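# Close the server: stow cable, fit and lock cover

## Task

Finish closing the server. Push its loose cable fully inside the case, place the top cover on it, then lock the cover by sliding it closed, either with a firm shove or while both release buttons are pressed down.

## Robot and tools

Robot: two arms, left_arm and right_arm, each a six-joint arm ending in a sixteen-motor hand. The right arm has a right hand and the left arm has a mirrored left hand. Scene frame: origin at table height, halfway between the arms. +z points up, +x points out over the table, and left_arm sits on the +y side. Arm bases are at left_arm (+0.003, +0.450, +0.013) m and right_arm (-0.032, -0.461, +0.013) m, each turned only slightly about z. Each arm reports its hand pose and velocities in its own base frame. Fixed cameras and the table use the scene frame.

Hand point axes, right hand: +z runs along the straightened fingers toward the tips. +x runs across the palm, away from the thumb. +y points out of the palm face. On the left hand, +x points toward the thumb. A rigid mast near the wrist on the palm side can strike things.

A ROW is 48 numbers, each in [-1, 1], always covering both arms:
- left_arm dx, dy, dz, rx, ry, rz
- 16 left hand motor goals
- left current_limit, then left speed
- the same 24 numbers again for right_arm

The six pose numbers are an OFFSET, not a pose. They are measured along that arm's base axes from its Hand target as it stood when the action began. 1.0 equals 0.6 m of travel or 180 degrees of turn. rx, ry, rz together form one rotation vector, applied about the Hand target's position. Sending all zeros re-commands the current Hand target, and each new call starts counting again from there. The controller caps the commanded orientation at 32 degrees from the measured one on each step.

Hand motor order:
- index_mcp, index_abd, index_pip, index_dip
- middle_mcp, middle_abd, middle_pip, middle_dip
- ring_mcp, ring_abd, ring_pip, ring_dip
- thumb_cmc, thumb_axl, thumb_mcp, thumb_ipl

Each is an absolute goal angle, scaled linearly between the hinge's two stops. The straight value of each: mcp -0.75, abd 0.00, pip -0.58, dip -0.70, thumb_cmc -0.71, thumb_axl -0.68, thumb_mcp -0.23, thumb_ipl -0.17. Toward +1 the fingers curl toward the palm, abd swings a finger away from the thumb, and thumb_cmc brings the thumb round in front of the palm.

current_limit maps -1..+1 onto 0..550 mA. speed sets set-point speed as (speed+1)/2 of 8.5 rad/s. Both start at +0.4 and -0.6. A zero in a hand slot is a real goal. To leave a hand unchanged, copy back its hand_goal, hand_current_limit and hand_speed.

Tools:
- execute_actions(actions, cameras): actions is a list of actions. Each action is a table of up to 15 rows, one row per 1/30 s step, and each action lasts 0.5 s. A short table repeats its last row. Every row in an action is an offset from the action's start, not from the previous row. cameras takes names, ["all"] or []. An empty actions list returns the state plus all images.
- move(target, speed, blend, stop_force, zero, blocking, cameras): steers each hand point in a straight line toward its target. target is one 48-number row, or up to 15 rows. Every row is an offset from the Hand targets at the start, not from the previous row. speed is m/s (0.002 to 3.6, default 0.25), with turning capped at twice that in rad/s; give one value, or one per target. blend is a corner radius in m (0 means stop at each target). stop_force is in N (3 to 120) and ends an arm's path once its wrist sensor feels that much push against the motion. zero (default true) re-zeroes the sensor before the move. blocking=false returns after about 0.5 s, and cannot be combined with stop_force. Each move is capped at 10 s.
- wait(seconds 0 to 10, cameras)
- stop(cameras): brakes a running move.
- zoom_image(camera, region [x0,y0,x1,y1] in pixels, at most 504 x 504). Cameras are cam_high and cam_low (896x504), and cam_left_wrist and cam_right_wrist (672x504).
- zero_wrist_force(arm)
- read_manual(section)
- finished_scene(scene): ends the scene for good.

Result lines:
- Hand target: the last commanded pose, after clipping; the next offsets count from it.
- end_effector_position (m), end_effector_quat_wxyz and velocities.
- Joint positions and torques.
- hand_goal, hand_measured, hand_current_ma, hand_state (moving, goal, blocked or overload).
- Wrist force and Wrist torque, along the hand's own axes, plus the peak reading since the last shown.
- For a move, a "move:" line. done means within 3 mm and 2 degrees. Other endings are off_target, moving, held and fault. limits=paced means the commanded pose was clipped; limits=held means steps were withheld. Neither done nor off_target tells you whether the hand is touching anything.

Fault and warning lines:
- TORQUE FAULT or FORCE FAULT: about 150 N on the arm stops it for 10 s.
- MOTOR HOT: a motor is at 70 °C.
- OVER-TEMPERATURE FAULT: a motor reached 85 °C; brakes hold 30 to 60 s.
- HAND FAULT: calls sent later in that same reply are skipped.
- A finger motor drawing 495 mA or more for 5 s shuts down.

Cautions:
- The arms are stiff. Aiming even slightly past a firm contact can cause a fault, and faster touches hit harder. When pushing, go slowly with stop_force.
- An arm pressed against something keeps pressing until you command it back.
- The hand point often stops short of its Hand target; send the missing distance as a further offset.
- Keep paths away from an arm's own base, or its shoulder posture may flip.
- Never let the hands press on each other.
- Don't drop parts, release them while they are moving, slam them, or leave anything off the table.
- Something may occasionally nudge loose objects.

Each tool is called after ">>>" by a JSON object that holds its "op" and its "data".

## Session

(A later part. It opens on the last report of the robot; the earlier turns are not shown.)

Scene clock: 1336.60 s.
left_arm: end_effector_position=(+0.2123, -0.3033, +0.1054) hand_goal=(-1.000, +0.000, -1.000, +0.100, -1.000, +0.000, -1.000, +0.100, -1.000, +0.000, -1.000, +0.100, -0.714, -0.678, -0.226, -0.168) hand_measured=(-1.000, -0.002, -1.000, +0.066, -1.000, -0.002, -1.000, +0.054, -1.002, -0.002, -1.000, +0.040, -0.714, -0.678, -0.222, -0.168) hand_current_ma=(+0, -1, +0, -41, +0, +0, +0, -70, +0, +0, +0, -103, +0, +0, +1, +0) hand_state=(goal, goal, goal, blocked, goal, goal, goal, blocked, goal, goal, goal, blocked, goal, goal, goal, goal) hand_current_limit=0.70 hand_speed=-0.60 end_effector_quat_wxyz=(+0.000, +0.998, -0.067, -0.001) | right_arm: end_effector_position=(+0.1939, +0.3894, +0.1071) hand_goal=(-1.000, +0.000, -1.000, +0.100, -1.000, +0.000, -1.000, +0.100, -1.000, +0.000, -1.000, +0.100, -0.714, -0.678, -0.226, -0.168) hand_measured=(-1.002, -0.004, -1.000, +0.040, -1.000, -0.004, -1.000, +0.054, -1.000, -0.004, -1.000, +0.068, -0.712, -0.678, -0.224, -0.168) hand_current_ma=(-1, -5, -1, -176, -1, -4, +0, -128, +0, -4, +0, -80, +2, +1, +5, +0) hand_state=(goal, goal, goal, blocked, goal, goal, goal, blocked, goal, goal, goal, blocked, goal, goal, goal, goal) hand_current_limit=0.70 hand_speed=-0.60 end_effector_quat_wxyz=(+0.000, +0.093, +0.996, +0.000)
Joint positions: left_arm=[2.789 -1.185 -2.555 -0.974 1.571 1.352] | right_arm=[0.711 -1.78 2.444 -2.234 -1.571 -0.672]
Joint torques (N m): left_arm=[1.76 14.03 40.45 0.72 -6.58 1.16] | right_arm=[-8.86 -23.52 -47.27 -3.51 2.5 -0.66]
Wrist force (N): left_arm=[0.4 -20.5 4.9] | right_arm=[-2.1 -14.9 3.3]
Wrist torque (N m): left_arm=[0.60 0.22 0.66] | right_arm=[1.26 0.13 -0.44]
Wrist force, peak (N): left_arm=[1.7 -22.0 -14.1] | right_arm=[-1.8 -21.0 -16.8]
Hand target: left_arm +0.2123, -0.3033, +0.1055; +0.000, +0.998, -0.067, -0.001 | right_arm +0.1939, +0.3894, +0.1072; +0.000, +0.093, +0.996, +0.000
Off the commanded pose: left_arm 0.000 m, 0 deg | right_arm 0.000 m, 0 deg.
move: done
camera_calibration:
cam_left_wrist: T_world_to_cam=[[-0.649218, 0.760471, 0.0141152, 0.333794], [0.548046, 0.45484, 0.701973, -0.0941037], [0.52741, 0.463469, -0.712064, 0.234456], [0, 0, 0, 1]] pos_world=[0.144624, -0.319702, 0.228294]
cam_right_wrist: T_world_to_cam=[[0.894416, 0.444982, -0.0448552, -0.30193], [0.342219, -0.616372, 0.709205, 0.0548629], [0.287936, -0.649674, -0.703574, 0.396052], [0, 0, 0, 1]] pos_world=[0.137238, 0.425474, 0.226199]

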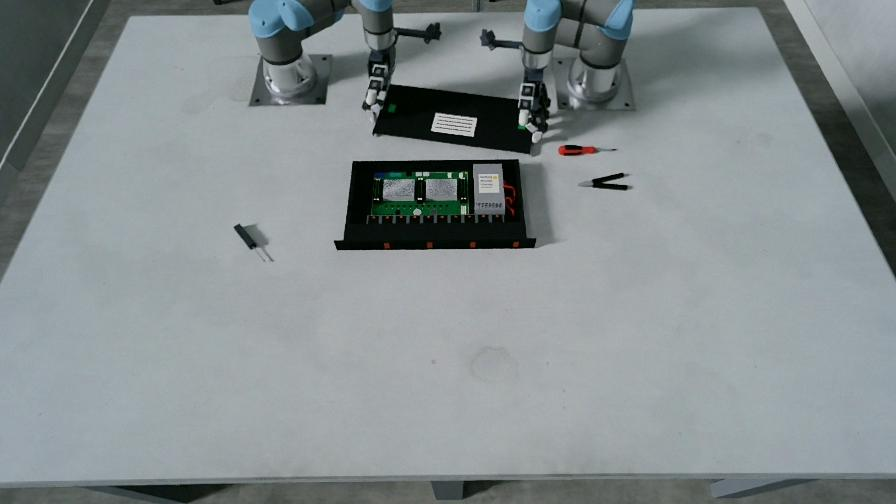

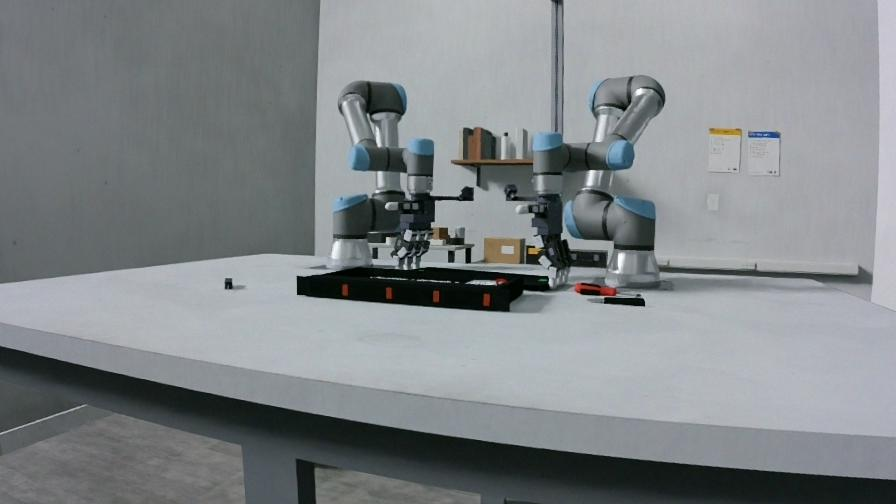

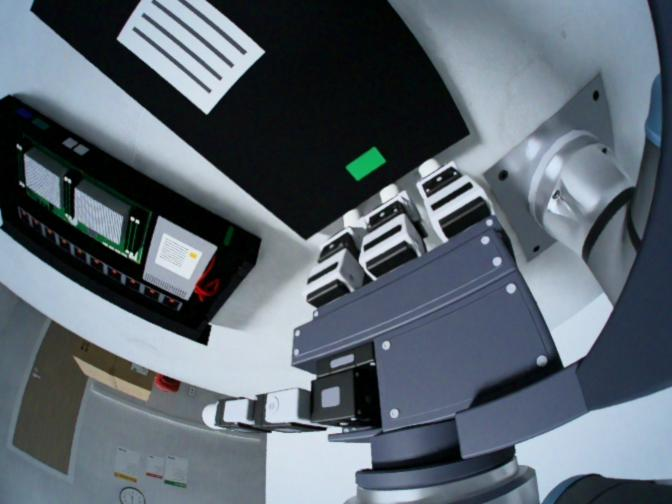

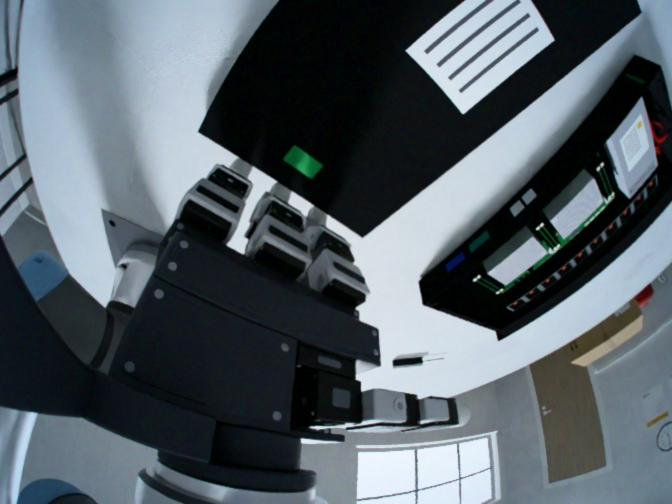

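>>> {"op": "zoom_image", "data": {"camera": "cam_low", "region": [440, 220, 600, 320]}}

>>> {"op": "zoom_image", "data": {"camera": "cam_high", "region": [350, 70, 560, 170]}}

Scaled by 3.150 from the camera's 896x504 image, which has a finer 1280x720 frame.

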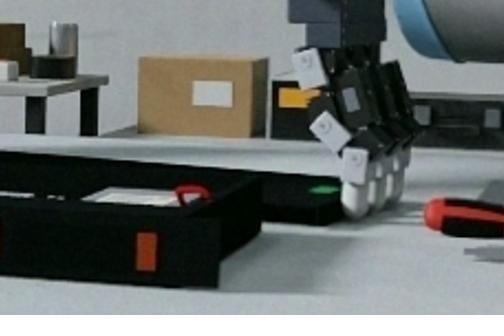

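Scaled by 2.400 from the camera's 896x504 image, which has a finer 1280x720 frame.

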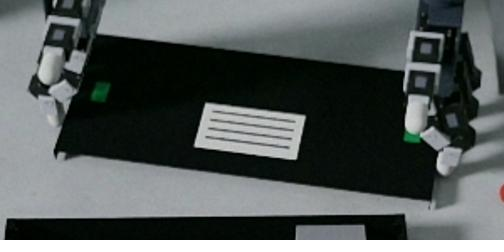

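>>> {"op": "move", "data": {"target": [[-0.00023,-0.00165,0.005,0,0,0,-1,0,-1,0.1,-1,0,-1,0.1,-1,0,-1,0.1,-0.714,-0.678,-0.226,-0.168,0.7,-0.6,0.00031,0.00164,0.005,0,0,0,-1,0,-1,0.1,-1,0,-1,0.1,-1,0,-1,0.1,-0.714,-0.678,-0.226,-0.168,0.7,-0.6],[-0.00023,-0.00165,0.05,0,0,0,-1,0,-1,0.1,-1,0,-1,0.1,-1,0,-1,0.1,-0.714,-0.678,-0.226,-0.168,0.7,-0.6,0.00031,0.00164,0.05,0,0,0,-1,0,-1,0.1,-1,0,-1,0.1,-1,0,-1,0.1,-0.714,-0.678,-0.226,-0.168,0.7,-0.6]], "speed": 0.02, "cameras": ["cam_low","cam_high"]}}

Scene clock: 1361.63 s.
left_arm: end_effector_position=(+0.2121, -0.3044, +0.1354) hand_goal=(-1.000, +0.000, -1.000, +0.100, -1.000, +0.000, -1.000, +0.100, -1.000, +0.000, -1.000, +0.100, -0.714, -0.678, -0.226, -0.168) hand_measured=(-1.002, -0.002, -1.000, +0.050, -1.002, -0.002, -1.000, +0.038, -1.002, +0.000, -1.000, +0.026, -0.714, -0.678, -0.222, -0.168) hand_current_ma=(+0, -1, +0, -76, +0, +0, +0, -109, +0, +0, +0, -148, +0, +0, +1, +0) hand_state=(goal, goal, goal, blocked, goal, goal, goal, blocked, goal, goal, goal, blocked, goal, goal, goal, goal) hand_current_limit=0.70 hand_speed=-0.60 end_effector_quat_wxyz=(+0.000, +0.998, -0.067, -0.001) | right_arm: end_effector_position=(+0.1941, +0.3903, +0.1371) hand_goal=(-1.000, +0.000, -1.000, +0.100, -1.000, +0.000, -1.000, +0.100, -1.000, +0.000, -1.000, +0.100, -0.714, -0.678, -0.226, -0.168) hand_measured=(-1.002, -0.004, -1.000, +0.028, -1.002, -0.004, -1.000, +0.042, -1.000, -0.004, -1.000, +0.056, -0.712, -0.678, -0.224, -0.168) hand_current_ma=(-2, -5, -1, -223, -1, -4, +0, -173, -1, -4, +0, -118, +2, +1, +5, +0) hand_state=(goal, goal, goal, blocked, goal, goal, goal, blocked, goal, goal, goal, blocked, goal, goal, goal, goal) hand_current_limit=0.70 hand_speed=-0.60 end_effector_quat_wxyz=(+0.000, +0.093, +0.996, +0.000)
Joint positions: left_arm=[2.785 -1.125 -2.495 -1.094 1.571 1.348] | right_arm=[0.713 -1.838 2.39 -2.123 -1.571 -0.67]
Joint torques (N m): left_arm=[-4.16 13 43.55 0.96 -9.44 -0.07] | right_arm=[11.59 -24.06 -52.23 -5.18 5.33 0.67]
Wrist force (N): left_arm=[0.3 -28.4 5.2] | right_arm=[-2.5 -22.0 2.8]
Wrist torque (N m): left_arm=[1.12 0.31 0.83] | right_arm=[1.93 0.24 -0.58]
Wrist force, peak (N): left_arm=[0.4 -28.8 5.3] | right_arm=[-2.5 -22.5 2.8]
Hand target: left_arm +0.2121, -0.3043, +0.1355; +0.000, +0.998, -0.067, -0.001 | right_arm +0.1941, +0.3903, +0.1372; +0.000, +0.093, +0.996, +0.000
Off the commanded pose: left_arm 0.000 m, 0 deg | right_arm 0.000 m, 0 deg.
move: done
Images, in order (width x height): cam_high 896x504, cam_low 896x504.

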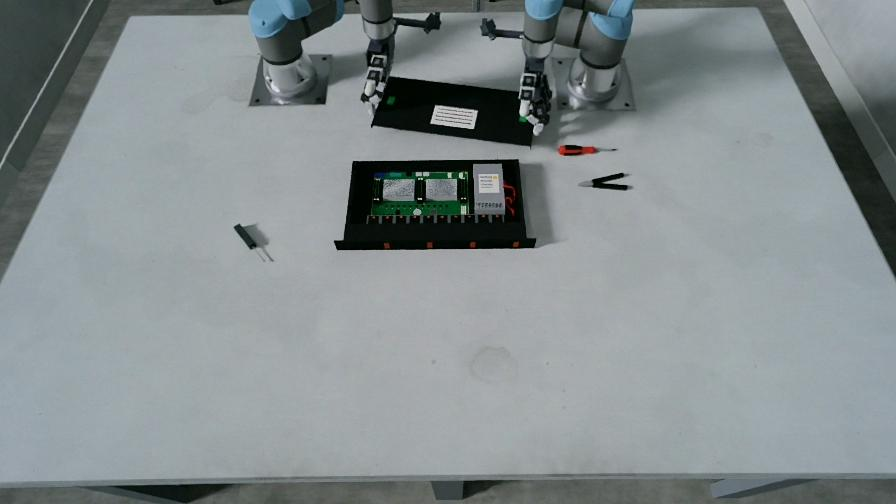

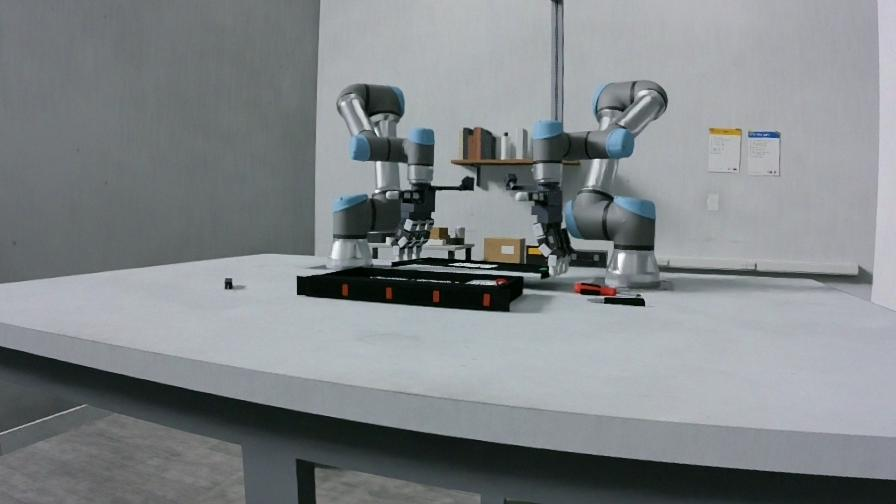

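>>> {"op": "move", "data": {"target": [0,0,0.0833,0,0,0,-1,0,-1,0.1,-1,0,-1,0.1,-1,0,-1,0.1,-0.714,-0.678,-0.226,-0.168,0.7,-0.6,0,0,0.0833,0,0,0,-1,0,-1,0.1,-1,0,-1,0.1,-1,0,-1,0.1,-0.714,-0.678,-0.226,-0.168,0.7,-0.6], "speed": 0.03}}

>>> {"op": "move", "data": {"target": [0.1005,-0.0168,0,0,0,0.01389,-1,0,-1,0.1,-1,0,-1,0.1,-1,0,-1,0.1,-0.714,-0.678,-0.226,-0.168,0.7,-0.6,0.1185,-0.0243,0,0,0,0.01389,-1,0,-1,0.1,-1,0,-1,0.1,-1,0,-1,0.1,-0.714,-0.678,-0.226,-0.168,0.7,-0.6], "speed": 0.04, "cameras": ["cam_high"]}}

Scene clock: 1412.63 s.
left_arm: end_effector_position=(+0.2121, -0.3044, +0.1853) hand_goal=(-1.000, +0.000, -1.000, +0.100, -1.000, +0.000, -1.000, +0.100, -1.000, +0.000, -1.000, +0.100, -0.714, -0.678, -0.226, -0.168) hand_measured=(-1.002, -0.002, -1.000, +0.046, -1.002, -0.002, -1.000, +0.032, -1.002, +0.000, -1.000, +0.020, -0.714, -0.678, -0.222, -0.168) hand_current_ma=(+0, +0, +0, -89, +0, +0, +0, -125, +0, +0, +0, -167, +0, +0, +1, +0) hand_state=(goal, goal, goal, blocked, goal, goal, goal, blocked, goal, goal, goal, blocked, goal, goal, goal, goal) hand_current_limit=0.70 hand_speed=-0.60 end_effector_quat_wxyz=(+0.000, +0.998, -0.067, -0.001) | right_arm: end_effector_position=(+0.1941, +0.3904, +0.1870) hand_goal=(-1.000, +0.000, -1.000, +0.100, -1.000, +0.000, -1.000, +0.100, -1.000, +0.000, -1.000, +0.100, -0.714, -0.678, -0.226, -0.168) hand_measured=(-1.002, -0.004, -1.000, +0.024, -1.002, -0.004, -1.000, +0.036, -1.000, -0.004, -1.000, +0.052, -0.712, -0.678, -0.224, -0.168) hand_current_ma=(-2, -5, -1, -245, -1, -4, +0, -193, -1, -4, +0, -135, +2, +1, +5, +0) hand_state=(goal, goal, goal, blocked, goal, goal, goal, blocked, goal, goal, goal, blocked, goal, goal, goal, goal) hand_current_limit=0.70 hand_speed=-0.60 end_effector_quat_wxyz=(+0.000, +0.094, +0.996, +0.000)
Joint positions: left_arm=[2.785 -1.055 -2.389 -1.27 1.571 1.348] | right_arm=[0.713 -1.912 2.294 -1.954 -1.571 -0.67]
Joint torques (N m): left_arm=[5.27 11.04 43.84 0.88 -9.59 2.02] | right_arm=[9.65 -20.85 -54.56 -5.52 6.98 -0.9]
Wrist force (N): left_arm=[0.3 -30.8 5.0] | right_arm=[-2.4 -24.4 2.9]
Wrist torque (N m): left_arm=[1.23 0.31 0.89] | right_arm=[2.04 0.23 -0.63]
Wrist force, peak (N): left_arm=[0.3 -31.4 4.7] | right_arm=[-2.3 -24.9 2.9]
Hand target: left_arm +0.2121, -0.3043, +0.1855; +0.000, +0.998, -0.067, -0.001 | right_arm +0.1941, +0.3903, +0.1872; +0.000, +0.093, +0.996, +0.000
Off the commanded pose: left_arm 0.000 m, 0 deg | right_arm 0.000 m, 0 deg.
move: done

Scene clock: 1414.97 s.
left_arm: end_effector_position=(+0.2723, -0.3144, +0.1855) hand_goal=(-1.000, +0.000, -1.000, +0.100, -1.000, +0.000, -1.000, +0.100, -1.000, +0.000, -1.000, +0.100, -0.714, -0.678, -0.226, -0.168) hand_measured=(-1.002, -0.002, -1.000, +0.042, -1.002, -0.002, -1.000, +0.030, -1.002, +0.000, -1.000, +0.018, -0.714, -0.678, -0.222, -0.168) hand_current_ma=(+0, +0, +0, -98, +0, +0, +0, -132, +0, +0, +0, -171, +0, +0, +1, +0) hand_state=(goal, goal, goal, blocked, goal, goal, goal, blocked, goal, goal, goal, blocked, goal, goal, goal, goal) hand_current_limit=0.70 hand_speed=-0.60 end_effector_quat_wxyz=(+0.000, +0.999, -0.045, -0.001) | right_arm: end_effector_position=(+0.2651, +0.3758, +0.1872) hand_goal=(-1.000, +0.000, -1.000, +0.100, -1.000, +0.000, -1.000, +0.100, -1.000, +0.000, -1.000, +0.100, -0.714, -0.678, -0.226, -0.168) hand_measured=(-1.002, -0.004, -1.000, +0.024, -1.002, -0.002, -1.000, +0.028, -1.002, -0.002, -1.000, +0.034, -0.712, -0.678, -0.224, -0.168) hand_current_ma=(-1, -3, -1, -245, -1, -3, -1, -223, -1, -3, -1, -202, +2, +1, +5, +0) hand_state=(goal, goal, goal, blocked, goal, goal, goal, blocked, goal, goal, goal, blocked, goal, goal, goal, goal) hand_current_limit=0.70 hand_speed=-0.60 end_effector_quat_wxyz=(+0.000, +0.072, +0.997, +0.000)
Joint positions: left_arm=[2.816 -1.219 -2.304 -1.191 1.571 1.335] | right_arm=[0.544 -1.832 2.242 -1.981 -1.571 -0.883]
Joint torques (N m): left_arm=[4.45 0.77 44.07 8.32 -9.94 -2.73] | right_arm=[-8.81 -3.39 -51.73 -11.75 9.67 -1.8]
Wrist force (N): left_arm=[0.8 -32.1 4.8] | right_arm=[-2.1 -25.7 3.2]
Wrist torque (N m): left_arm=[1.35 0.27 0.96] | right_arm=[2.16 0.16 -0.63]
Wrist force, peak (N): left_arm=[0.7 -32.3 5.0] | right_arm=[-2.1 -25.7 3.2]
Hand target: left_arm +0.2724, -0.3144, +0.1855; +0.000, +0.999, -0.045, -0.001 | right_arm +0.2652, +0.3758, +0.1872; +0.000, +0.072, +0.997, +0.000
Off the commanded pose: left_arm 0.000 m, 0 deg | right_arm 0.000 m, 0 deg.
move: done
Images, in order (width x height): cam_high 896x504.

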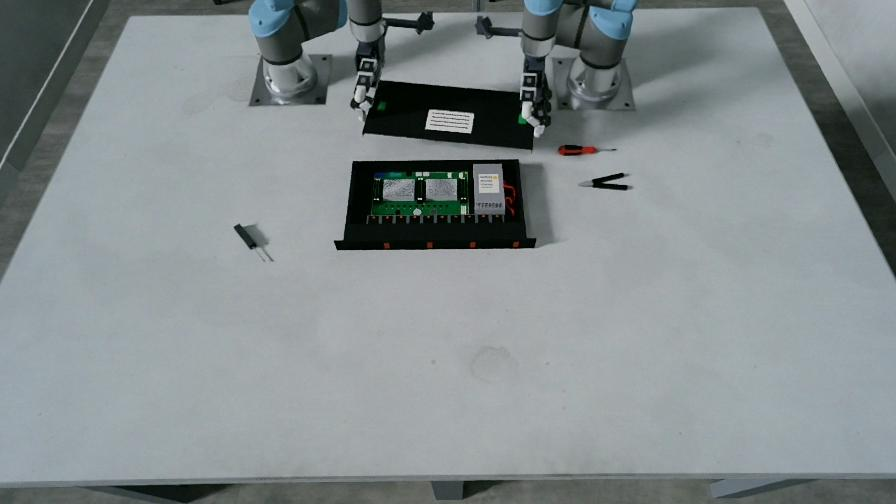

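>>> {"op": "move", "data": {"target": [[0.1005,-0.0163,0,0,0,0.01389,-1,0,-1,0.1,-1,0,-1,0.1,-1,0,-1,0.1,-0.714,-0.678,-0.226,-0.168,0.7,-0.6,0.1185,-0.0243,0,0,0,0.01389,-1,0,-1,0.1,-1,0,-1,0.1,-1,0,-1,0.1,-0.714,-0.678,-0.226,-0.168,0.7,-0.6]], "speed": 0.05}}

>>> {"op": "move", "data": {"target": [[0.1005,-0.0163,0,0,0,0.01389,-1,0,-1,0.1,-1,0,-1,0.1,-1,0,-1,0.1,-0.714,-0.678,-0.226,-0.168,0.7,-0.6,0.1185,-0.0243,0,0,0,0.01389,-1,0,-1,0.1,-1,0,-1,0.1,-1,0,-1,0.1,-0.714,-0.678,-0.226,-0.168,0.7,-0.6]], "speed": 0.05, "cameras": ["cam_high","cam_low","cam_left_wrist","cam_right_wrist"]}}

Scene clock: 1429.03 s.
left_arm: end_effector_position=(+0.3326, -0.3242, +0.1855) hand_goal=(-1.000, +0.000, -1.000, +0.100, -1.000, +0.000, -1.000, +0.100, -1.000, +0.000, -1.000, +0.100, -0.714, -0.678, -0.226, -0.168) hand_measured=(-1.002, -0.002, -1.000, +0.040, -1.002, -0.002, -1.000, +0.030, -1.002, +0.000, -1.000, +0.018, -0.714, -0.678, -0.222, -0.168) hand_current_ma=(+0, +0, +0, -106, +0, +0, +0, -133, +0, +0, +0, -172, +0, +0, +1, +0) hand_state=(goal, goal, goal, blocked, goal, goal, goal, blocked, goal, goal, goal, blocked, goal, goal, goal, goal) hand_current_limit=0.70 hand_speed=-0.60 end_effector_quat_wxyz=(+0.000, +1.000, -0.023, -0.001) | right_arm: end_effector_position=(+0.3361, +0.3612, +0.1872) hand_goal=(-1.000, +0.000, -1.000, +0.100, -1.000, +0.000, -1.000, +0.100, -1.000, +0.000, -1.000, +0.100, -0.714, -0.678, -0.226, -0.168) hand_measured=(-1.002, -0.004, -1.000, +0.024, -1.002, -0.002, -1.000, +0.028, -1.002, -0.002, -1.000, +0.032, -0.712, -0.678, -0.224, -0.168) hand_current_ma=(-1, -3, -1, -245, -1, -3, -1, -224, -1, -3, -1, -213, +2, +1, +5, +0) hand_state=(goal, goal, goal, blocked, goal, goal, goal, blocked, goal, goal, goal, blocked, goal, goal, goal, goal) hand_current_limit=0.70 hand_speed=-0.60 end_effector_quat_wxyz=(+0.000, +0.050, +0.999, +0.000)
Joint positions: left_arm=[2.837 -1.37 -2.202 -1.143 1.571 1.314] | right_arm=[0.413 -1.722 2.159 -2.008 -1.571 -1.058]
Joint torques (N m): left_arm=[3.54 7.58 44.48 8.51 -10.77 -2.63] | right_arm=[-6.34 -7.66 -49.43 -9.82 10.27 -1.84]
Wrist force (N): left_arm=[1.3 -30.6 4.9] | right_arm=[-2.3 -24.2 3.0]
Wrist torque (N m): left_arm=[1.24 0.13 0.91] | right_arm=[2.05 0.10 -0.69]
Wrist force, peak (N): left_arm=[1.0 -32.6 4.8] | right_arm=[-2.3 -26.0 3.3]
Hand target: left_arm +0.3327, -0.3242, +0.1855; +0.000, +1.000, -0.023, -0.001 | right_arm +0.3363, +0.3612, +0.1872; +0.000, +0.050, +0.999, +0.000
Off the commanded pose: left_arm 0.000 m, 0 deg | right_arm 0.000 m, 0 deg.
move: done

Scene clock: 1431.03 s.
left_arm: end_effector_position=(+0.3929, -0.3339, +0.1855) hand_goal=(-1.000, +0.000, -1.000, +0.100, -1.000, +0.000, -1.000, +0.100, -1.000, +0.000, -1.000, +0.100, -0.714, -0.678, -0.226, -0.168) hand_measured=(-1.002, -0.002, -1.000, +0.038, -1.002, -0.002, -1.000, +0.030, -1.002, +0.000, -1.000, +0.018, -0.714, -0.678, -0.222, -0.168) hand_current_ma=(+0, +0, +0, -107, +0, +0, +0, -133, +0, +0, +0, -172, +0, +0, +1, +0) hand_state=(goal, goal, goal, blocked, goal, goal, goal, blocked, goal, goal, goal, blocked, goal, goal, goal, goal) hand_current_limit=0.70 hand_speed=-0.60 end_effector_quat_wxyz=(+0.000, +1.000, -0.002, -0.001) | right_arm: end_effector_position=(+0.4072, +0.3466, +0.1872) hand_goal=(-1.000, +0.000, -1.000, +0.100, -1.000, +0.000, -1.000, +0.100, -1.000, +0.000, -1.000, +0.100, -0.714, -0.678, -0.226, -0.168) hand_measured=(-1.002, -0.002, -1.000, +0.026, -1.002, -0.002, -1.000, +0.028, -1.002, -0.002, -1.000, +0.032, -0.712, -0.678, -0.224, -0.168) hand_current_ma=(-1, -2, -1, -238, -1, -2, -1, -224, -1, -2, -1, -214, +2, +1, +5, +0) hand_state=(goal, goal, goal, blocked, goal, goal, goal, blocked, goal, goal, goal, blocked, goal, goal, goal, goal) hand_current_limit=0.70 hand_speed=-0.60 end_effector_quat_wxyz=(+0.000, +0.028, +1.000, +0.000)
Joint positions: left_arm=[2.853 -1.509 -2.084 -1.121 1.571 1.286] | right_arm=[0.313 -1.596 2.046 -2.021 -1.571 -1.201]
Joint torques (N m): left_arm=[4 12 42.47 8.24 -7.82 -2.34] | right_arm=[-8.07 -11.38 -47.02 -7.93 6.56 -1.78]
Wrist force (N): left_arm=[1.5 -26.6 4.7] | right_arm=[-2.0 -20.2 2.7]
Wrist torque (N m): left_arm=[0.95 0.10 0.73] | right_arm=[1.76 0.03 -0.65]
Wrist force, peak (N): left_arm=[0.8 -31.0 5.2] | right_arm=[-1.7 -24.3 3.0]
Hand target: left_arm +0.3930, -0.3340, +0.1855; +0.000, +1.000, -0.002, -0.001 | right_arm +0.4074, +0.3466, +0.1872; +0.000, +0.028, +1.000, +0.000
Off the commanded pose: left_arm 0.000 m, 0 deg | right_arm 0.000 m, 0 deg.
move: done
camera_calibration:
cam_left_wrist: T_world_to_cam=[[-0.742859, 0.6693, 0.0140901, 0.479528], [0.484, 0.522414, 0.702017, -0.187708], [0.462499, 0.528319, -0.712021, 0.257544], [0, 0, 0, 1]] pos_world=[0.327959, -0.358952, 0.308394]
cam_right_wrist: T_world_to_cam=[[0.828776, 0.557782, -0.044827, -0.482494], [0.419599, -0.566457, 0.70927, -0.150166], [0.370225, -0.606635, -0.70351, 0.314736], [0, 0, 0, 1]] pos_world=[0.346366, 0.374994, 0.306299]

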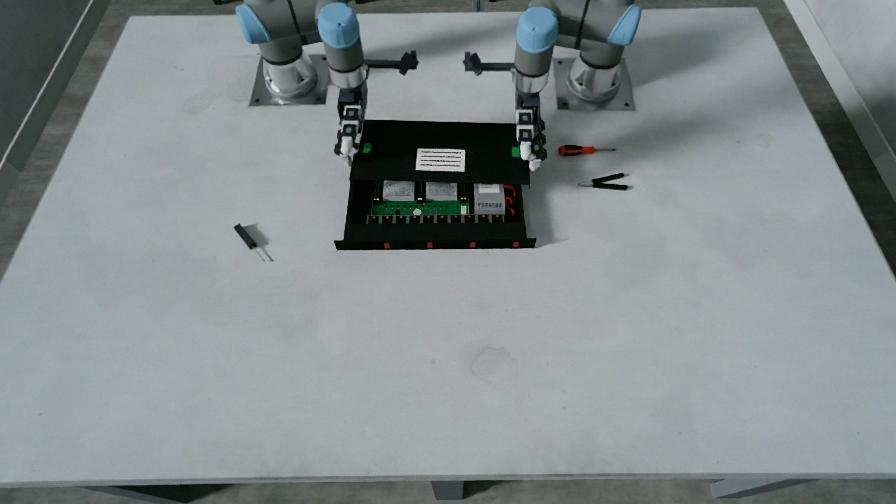

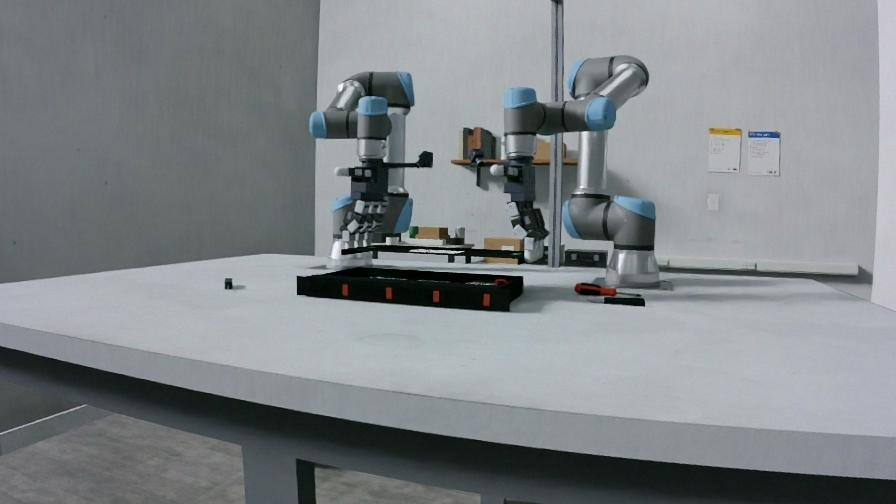

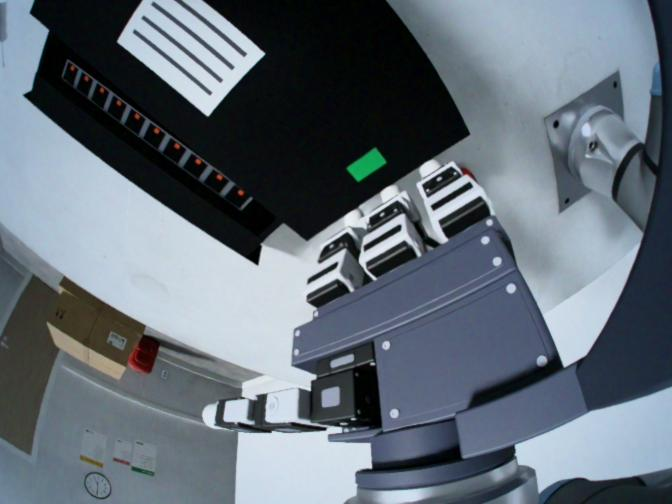

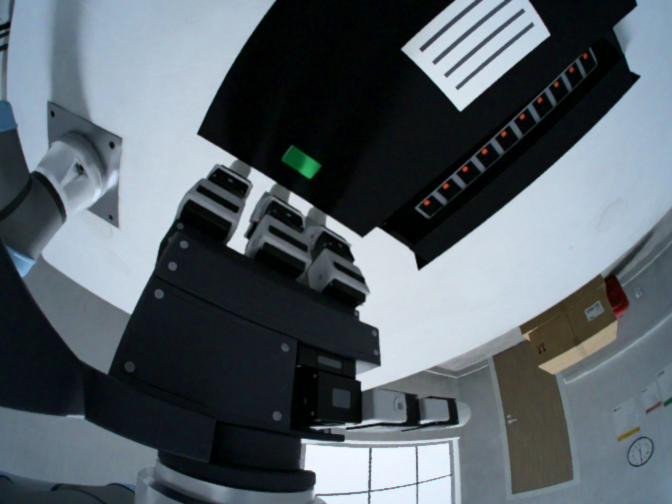

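>>> {"op": "move", "data": {"target": [[0.1005,-0.0176,0,0,0,0.01389,-1,0,-1,0.1,-1,0,-1,0.1,-1,0,-1,0.1,-0.714,-0.678,-0.226,-0.168,0.7,-0.6,0.1185,-0.0235,0,0,0,0.01389,-1,0,-1,0.1,-1,0,-1,0.1,-1,0,-1,0.1,-0.714,-0.678,-0.226,-0.168,0.7,-0.6]], "speed": 0.04, "cameras": ["cam_high","cam_low","cam_left_wrist","cam_right_wrist"]}}

>>> {"op": "zoom_image", "data": {"camera": "cam_high", "region": [320, 110, 560, 260]}}

>>> {"op": "zoom_image", "data": {"camera": "cam_low", "region": [290, 190, 590, 330]}}

Scene clock: 1444.87 s.
left_arm: end_effector_position=(+0.4532, -0.3445, +0.1855) hand_goal=(-1.000, +0.000, -1.000, +0.100, -1.000, +0.000, -1.000, +0.100, -1.000, +0.000, -1.000, +0.100, -0.714, -0.678, -0.226, -0.168) hand_measured=(-1.002, -0.002, -1.000, +0.036, -1.002, -0.002, -1.000, +0.030, -1.002, +0.000, -1.000, +0.018, -0.714, -0.678, -0.222, -0.168) hand_current_ma=(+0, -1, +0, -114, +0, +0, +0, -133, +0, +0, +0, -172, +0, +0, +1, +0) hand_state=(goal, goal, goal, blocked, goal, goal, goal, blocked, goal, goal, goal, blocked, goal, goal, goal, goal) hand_current_limit=0.70 hand_speed=-0.60 end_effector_quat_wxyz=(+0.000, +1.000, +0.020, -0.001) | right_arm: end_effector_position=(+0.4783, +0.3325, +0.1872) hand_goal=(-1.000, +0.000, -1.000, +0.100, -1.000, +0.000, -1.000, +0.100, -1.000, +0.000, -1.000, +0.100, -0.714, -0.678, -0.226, -0.168) hand_measured=(-1.002, -0.002, -1.000, +0.028, -1.002, -0.002, -1.000, +0.028, -1.002, -0.002, -1.000, +0.030, -0.712, -0.678, -0.224, -0.168) hand_current_ma=(-1, -1, -1, -224, -1, -1, -1, -224, -1, -1, -1, -221, +2, +1, +5, +0) hand_state=(goal, goal, goal, blocked, goal, goal, goal, blocked, goal, goal, goal, blocked, goal, goal, goal, goal) hand_current_limit=0.70 hand_speed=-0.60 end_effector_quat_wxyz=(+0.000, +0.006, +1.000, +0.000)
Joint positions: left_arm=[2.864 -1.641 -1.952 -1.121 1.571 1.253] | right_arm=[0.239 -1.462 1.905 -2.015 -1.571 -1.319]
Joint torques (N m): left_arm=[2.45 17.61 44.76 1.26 -8.24 -2.31] | right_arm=[-5.06 -16.34 -43.28 -2.11 9.35 -1.67]
Wrist force (N): left_arm=[1.5 -25.4 5.0] | right_arm=[-1.8 -19.6 2.7]
Wrist torque (N m): left_arm=[0.94 0.08 0.63] | right_arm=[1.72 0.02 -0.62]
Wrist force, peak (N): left_arm=[1.2 -26.8 5.3] | right_arm=[-2.1 -20.9 2.3]
Hand target: left_arm +0.4533, -0.3445, +0.1855; +0.000, +1.000, +0.020, -0.001 | right_arm +0.4785, +0.3325, +0.1872; +0.000, +0.006, +1.000, +0.000
Off the commanded pose: left_arm 0.000 m, 0 deg | right_arm 0.000 m, 0 deg.
move: done
camera_calibration:
cam_left_wrist: T_world_to_cam=[[-0.771333, 0.636276, 0.0140769, 0.532929], [0.460758, 0.543028, 0.702013, -0.193734], [0.43903, 0.547972, -0.712025, 0.252648], [0, 0, 0, 1]] pos_world=[0.389411, -0.372331, 0.308394]
cam_right_wrist: T_world_to_cam=[[0.803645, 0.593419, -0.0448188, -0.533432], [0.443941, -0.547648, 0.709224, -0.205814], [0.396322, -0.589862, -0.703557, 0.261868], [0, 0, 0, 1]] pos_world=[0.416275, 0.358301, 0.306299]

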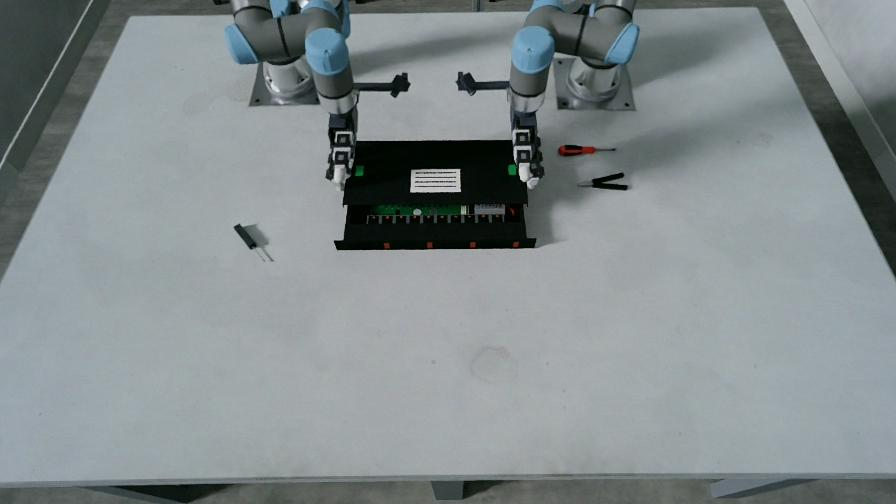

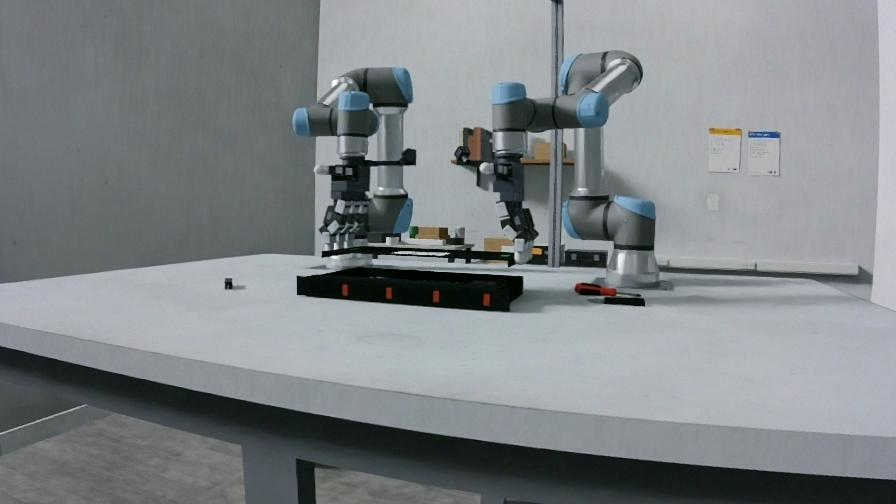

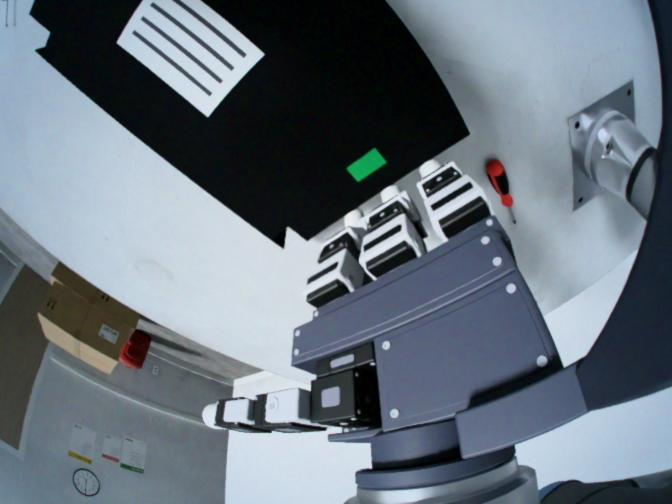

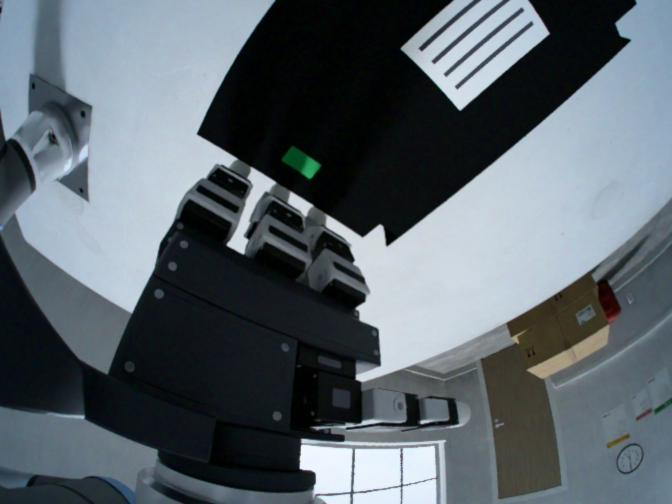

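Scaled by 2.100 from the camera's 896x504 image, which has a finer 1280x720 frame.

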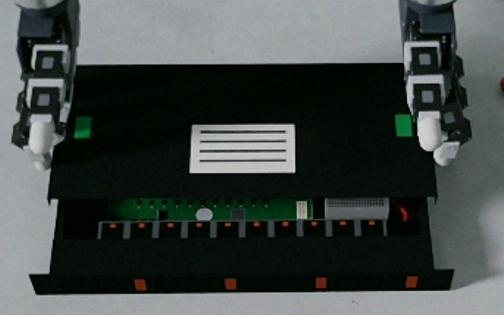

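Scaled by 1.680 from the camera's 896x504 image, which has a finer 1280x720 frame.

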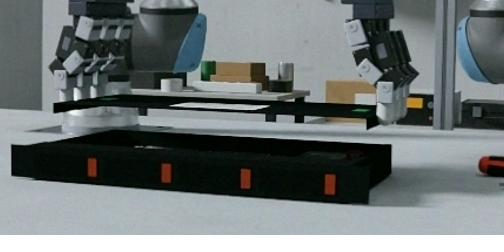

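>>> {"op": "zoom_image", "data": {"camera": "cam_high", "region": [325, 180, 405, 260]}}

>>> {"op": "zoom_image", "data": {"camera": "cam_high", "region": [470, 180, 550, 260]}}

Scaled by 6.300 from the camera's 896x504 image, which has a finer 1280x720 frame.

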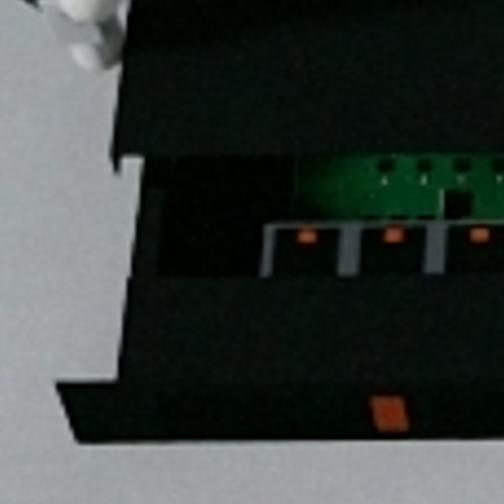

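Scaled by 6.300 from the camera's 896x504 image, which has a finer 1280x720 frame.

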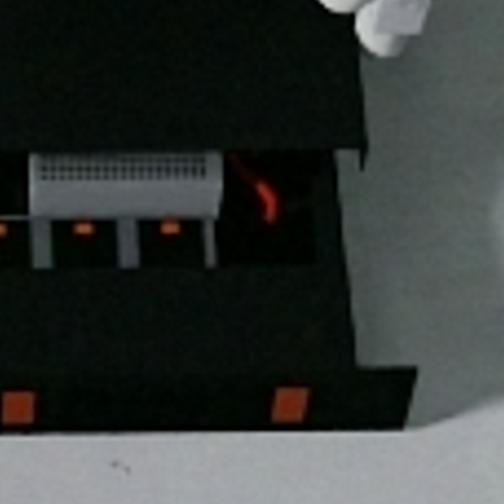

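>>> {"op": "zoom_image", "data": {"camera": "cam_low", "region": [450, 230, 550, 320]}}

>>> {"op": "zoom_image", "data": {"camera": "cam_low", "region": [290, 230, 390, 320]}}

Scaled by 5.040 from the camera's 896x504 image, which has a finer 1280x720 frame.

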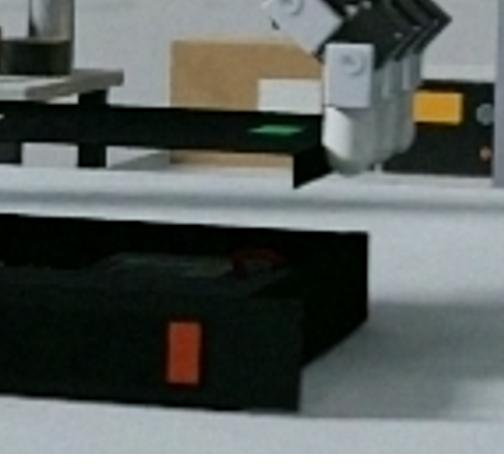

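Scaled by 5.040 from the camera's 896x504 image, which has a finer 1280x720 frame.

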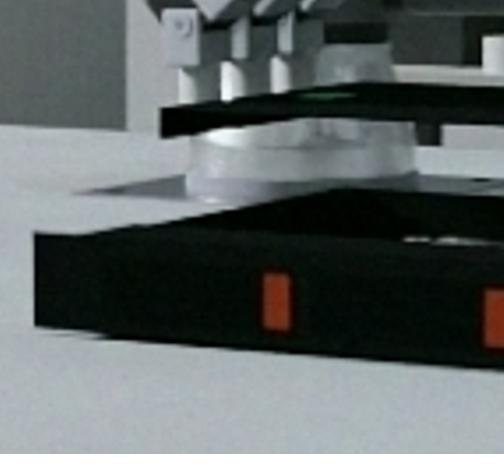

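>>> {"op": "move", "data": {"target": [[0,-0.0015,-0.0467,0,0,0.0011,-1,0,-1,0.1,-1,0,-1,0.1,-1,0,-1,0.1,-0.714,-0.678,-0.226,-0.168,0.7,-0.6,0,-0.0015,-0.0467,0,0,0.0011,-1,0,-1,0.1,-1,0,-1,0.1,-1,0,-1,0.1,-0.714,-0.678,-0.226,-0.168,0.7,-0.6]], "speed": 0.03, "cameras": ["cam_high","cam_low","cam_left_wrist","cam_right_wrist"]}}

>>> {"op": "zoom_image", "data": {"camera": "cam_high", "region": [325, 180, 405, 260]}}

>>> {"op": "zoom_image", "data": {"camera": "cam_high", "region": [470, 180, 550, 260]}}

>>> {"op": "zoom_image", "data": {"camera": "cam_low", "region": [450, 230, 550, 320]}}

>>> {"op": "zoom_image", "data": {"camera": "cam_low", "region": [290, 230, 390, 320]}}

Scene clock: 1563.27 s.
left_arm: end_effector_position=(+0.4533, -0.3454, +0.1576) hand_goal=(-1.000, +0.000, -1.000, +0.100, -1.000, +0.000, -1.000, +0.100, -1.000, +0.000, -1.000, +0.100, -0.714, -0.678, -0.226, -0.168) hand_measured=(-1.002, -0.002, -1.000, +0.036, -1.002, -0.002, -1.000, +0.030, -1.002, -0.002, -1.000, +0.018, -0.714, -0.678, -0.222, -0.168) hand_current_ma=(+0, -1, +0, -116, +0, +0, +0, -133, +0, +0, +0, -172, +0, +0, +1, +0) hand_state=(goal, goal, goal, blocked, goal, goal, goal, blocked, goal, goal, goal, blocked, goal, goal, goal, goal) hand_current_limit=0.70 hand_speed=-0.60 end_effector_quat_wxyz=(+0.000, +1.000, +0.022, -0.001) | right_arm: end_effector_position=(+0.4785, +0.3316, +0.1593) hand_goal=(-1.000, +0.000, -1.000, +0.100, -1.000, +0.000, -1.000, +0.100, -1.000, +0.000, -1.000, +0.100, -0.714, -0.678, -0.226, -0.168) hand_measured=(-1.002, -0.002, -1.000, +0.028, -1.002, -0.002, -1.000, +0.028, -1.002, +0.000, -1.000, +0.028, -0.712, -0.678, -0.224, -0.168) hand_current_ma=(-1, -1, -1, -224, -1, -1, -1, -224, -1, -1, -1, -224, +2, +1, +5, +0) hand_state=(goal, goal, goal, blocked, goal, goal, goal, blocked, goal, goal, goal, blocked, goal, goal, goal, goal) hand_current_limit=0.70 hand_speed=-0.60 end_effector_quat_wxyz=(+0.000, +0.005, +1.000, +0.000)
Joint positions: left_arm=[2.861 -1.676 -1.994 -1.045 1.571 1.247] | right_arm=[0.237 -1.43 1.948 -2.09 -1.571 -1.325]
Joint torques (N m): left_arm=[-21.3 17.29 10.67 8.24 -5.07 -2.53] | right_arm=[-6 -15.68 -8.61 -6.82 6.64 -1.77]
Wrist force (N): left_arm=[0.8 -24.1 5.3] | right_arm=[-1.8 -18.1 3.2]
Wrist torque (N m): left_arm=[0.80 0.15 0.61] | right_arm=[1.58 -0.03 -0.51]
Wrist force, peak (N): left_arm=[1.6 -26.8 4.5] | right_arm=[-2.3 -20.7 1.9]
Hand target: left_arm +0.4533, -0.3454, +0.1575; +0.000, +1.000, +0.022, -0.001 | right_arm +0.4785, +0.3316, +0.1591; +0.000, +0.005, +1.000, +0.000
Off the commanded pose: left_arm 0.000 m, 0 deg | right_arm 0.000 m, 0 deg.
move: done
camera_calibration:
cam_left_wrist: T_world_to_cam=[[-0.773613, 0.633501, 0.0141399, 0.534157], [0.458861, 0.54468, 0.701976, -0.172337], [0.437001, 0.549546, -0.71206, 0.23477], [0, 0, 0, 1]] pos_world=[0.389715, -0.373537, 0.280594]
cam_right_wrist: T_world_to_cam=[[0.801549, 0.596245, -0.0448477, -0.53418], [0.44589, -0.546078, 0.709212, -0.188096], [0.398374, -0.588465, -0.703568, 0.240142], [0, 0, 0, 1]] pos_world=[0.416376, 0.357102, 0.278399]

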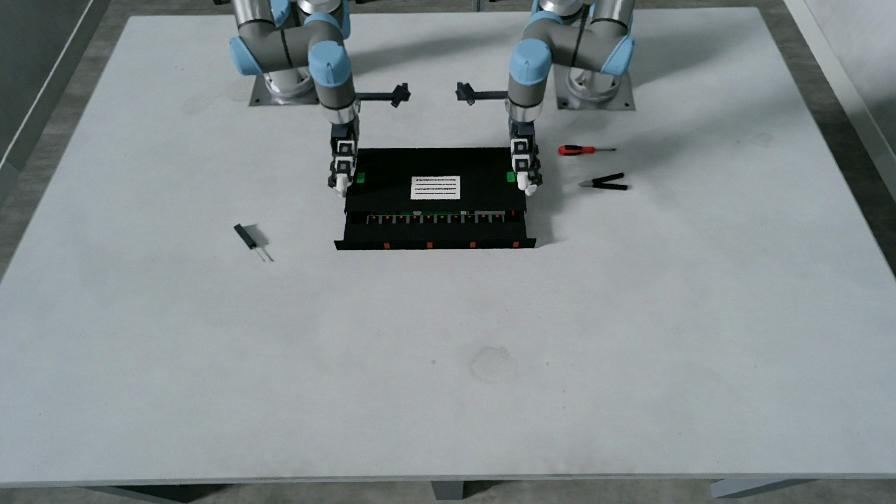

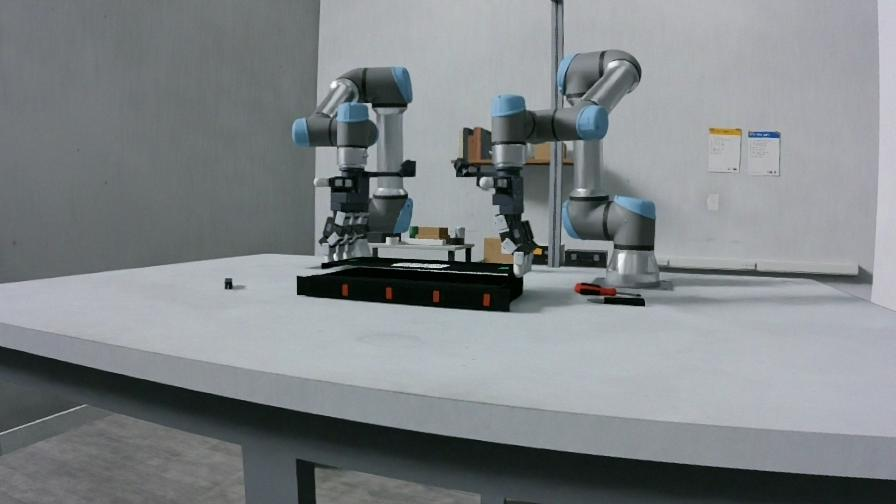

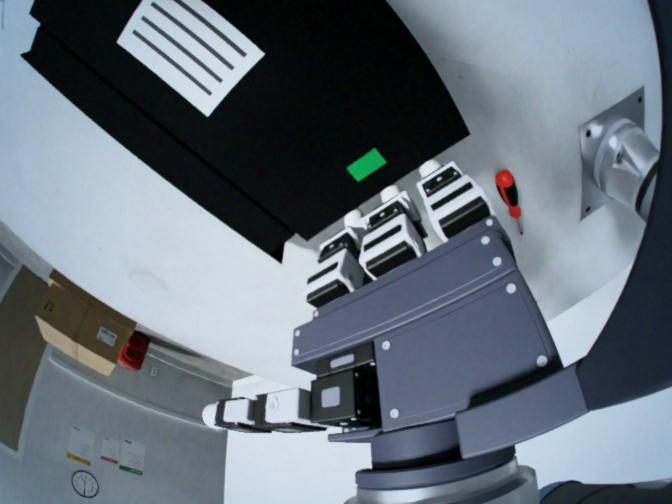

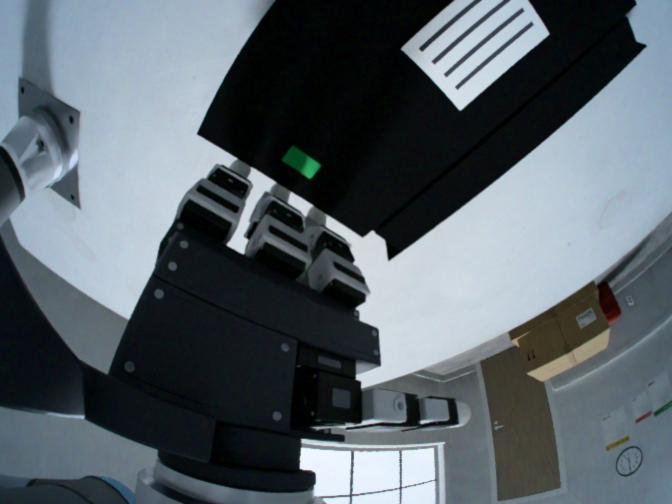

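Scaled by 6.300 from the camera's 896x504 image, which has a finer 1280x720 frame.

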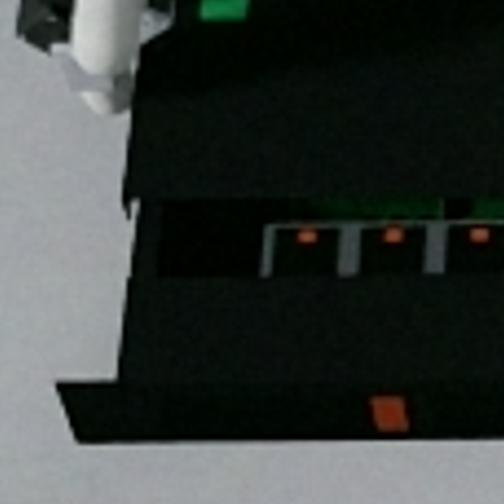

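Scaled by 6.300 from the camera's 896x504 image, which has a finer 1280x720 frame.

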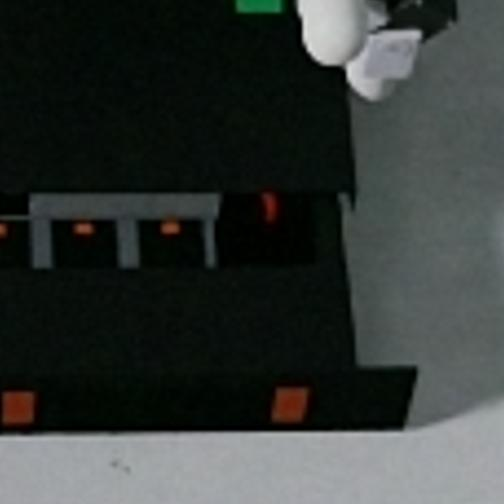

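Scaled by 5.040 from the camera's 896x504 image, which has a finer 1280x720 frame.

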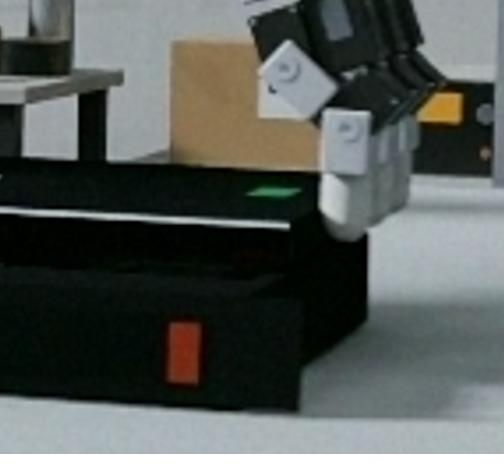

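Scaled by 5.040 from the camera's 896x504 image, which has a finer 1280x720 frame.

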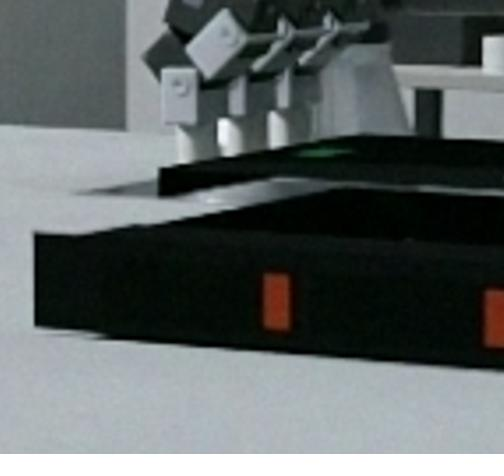

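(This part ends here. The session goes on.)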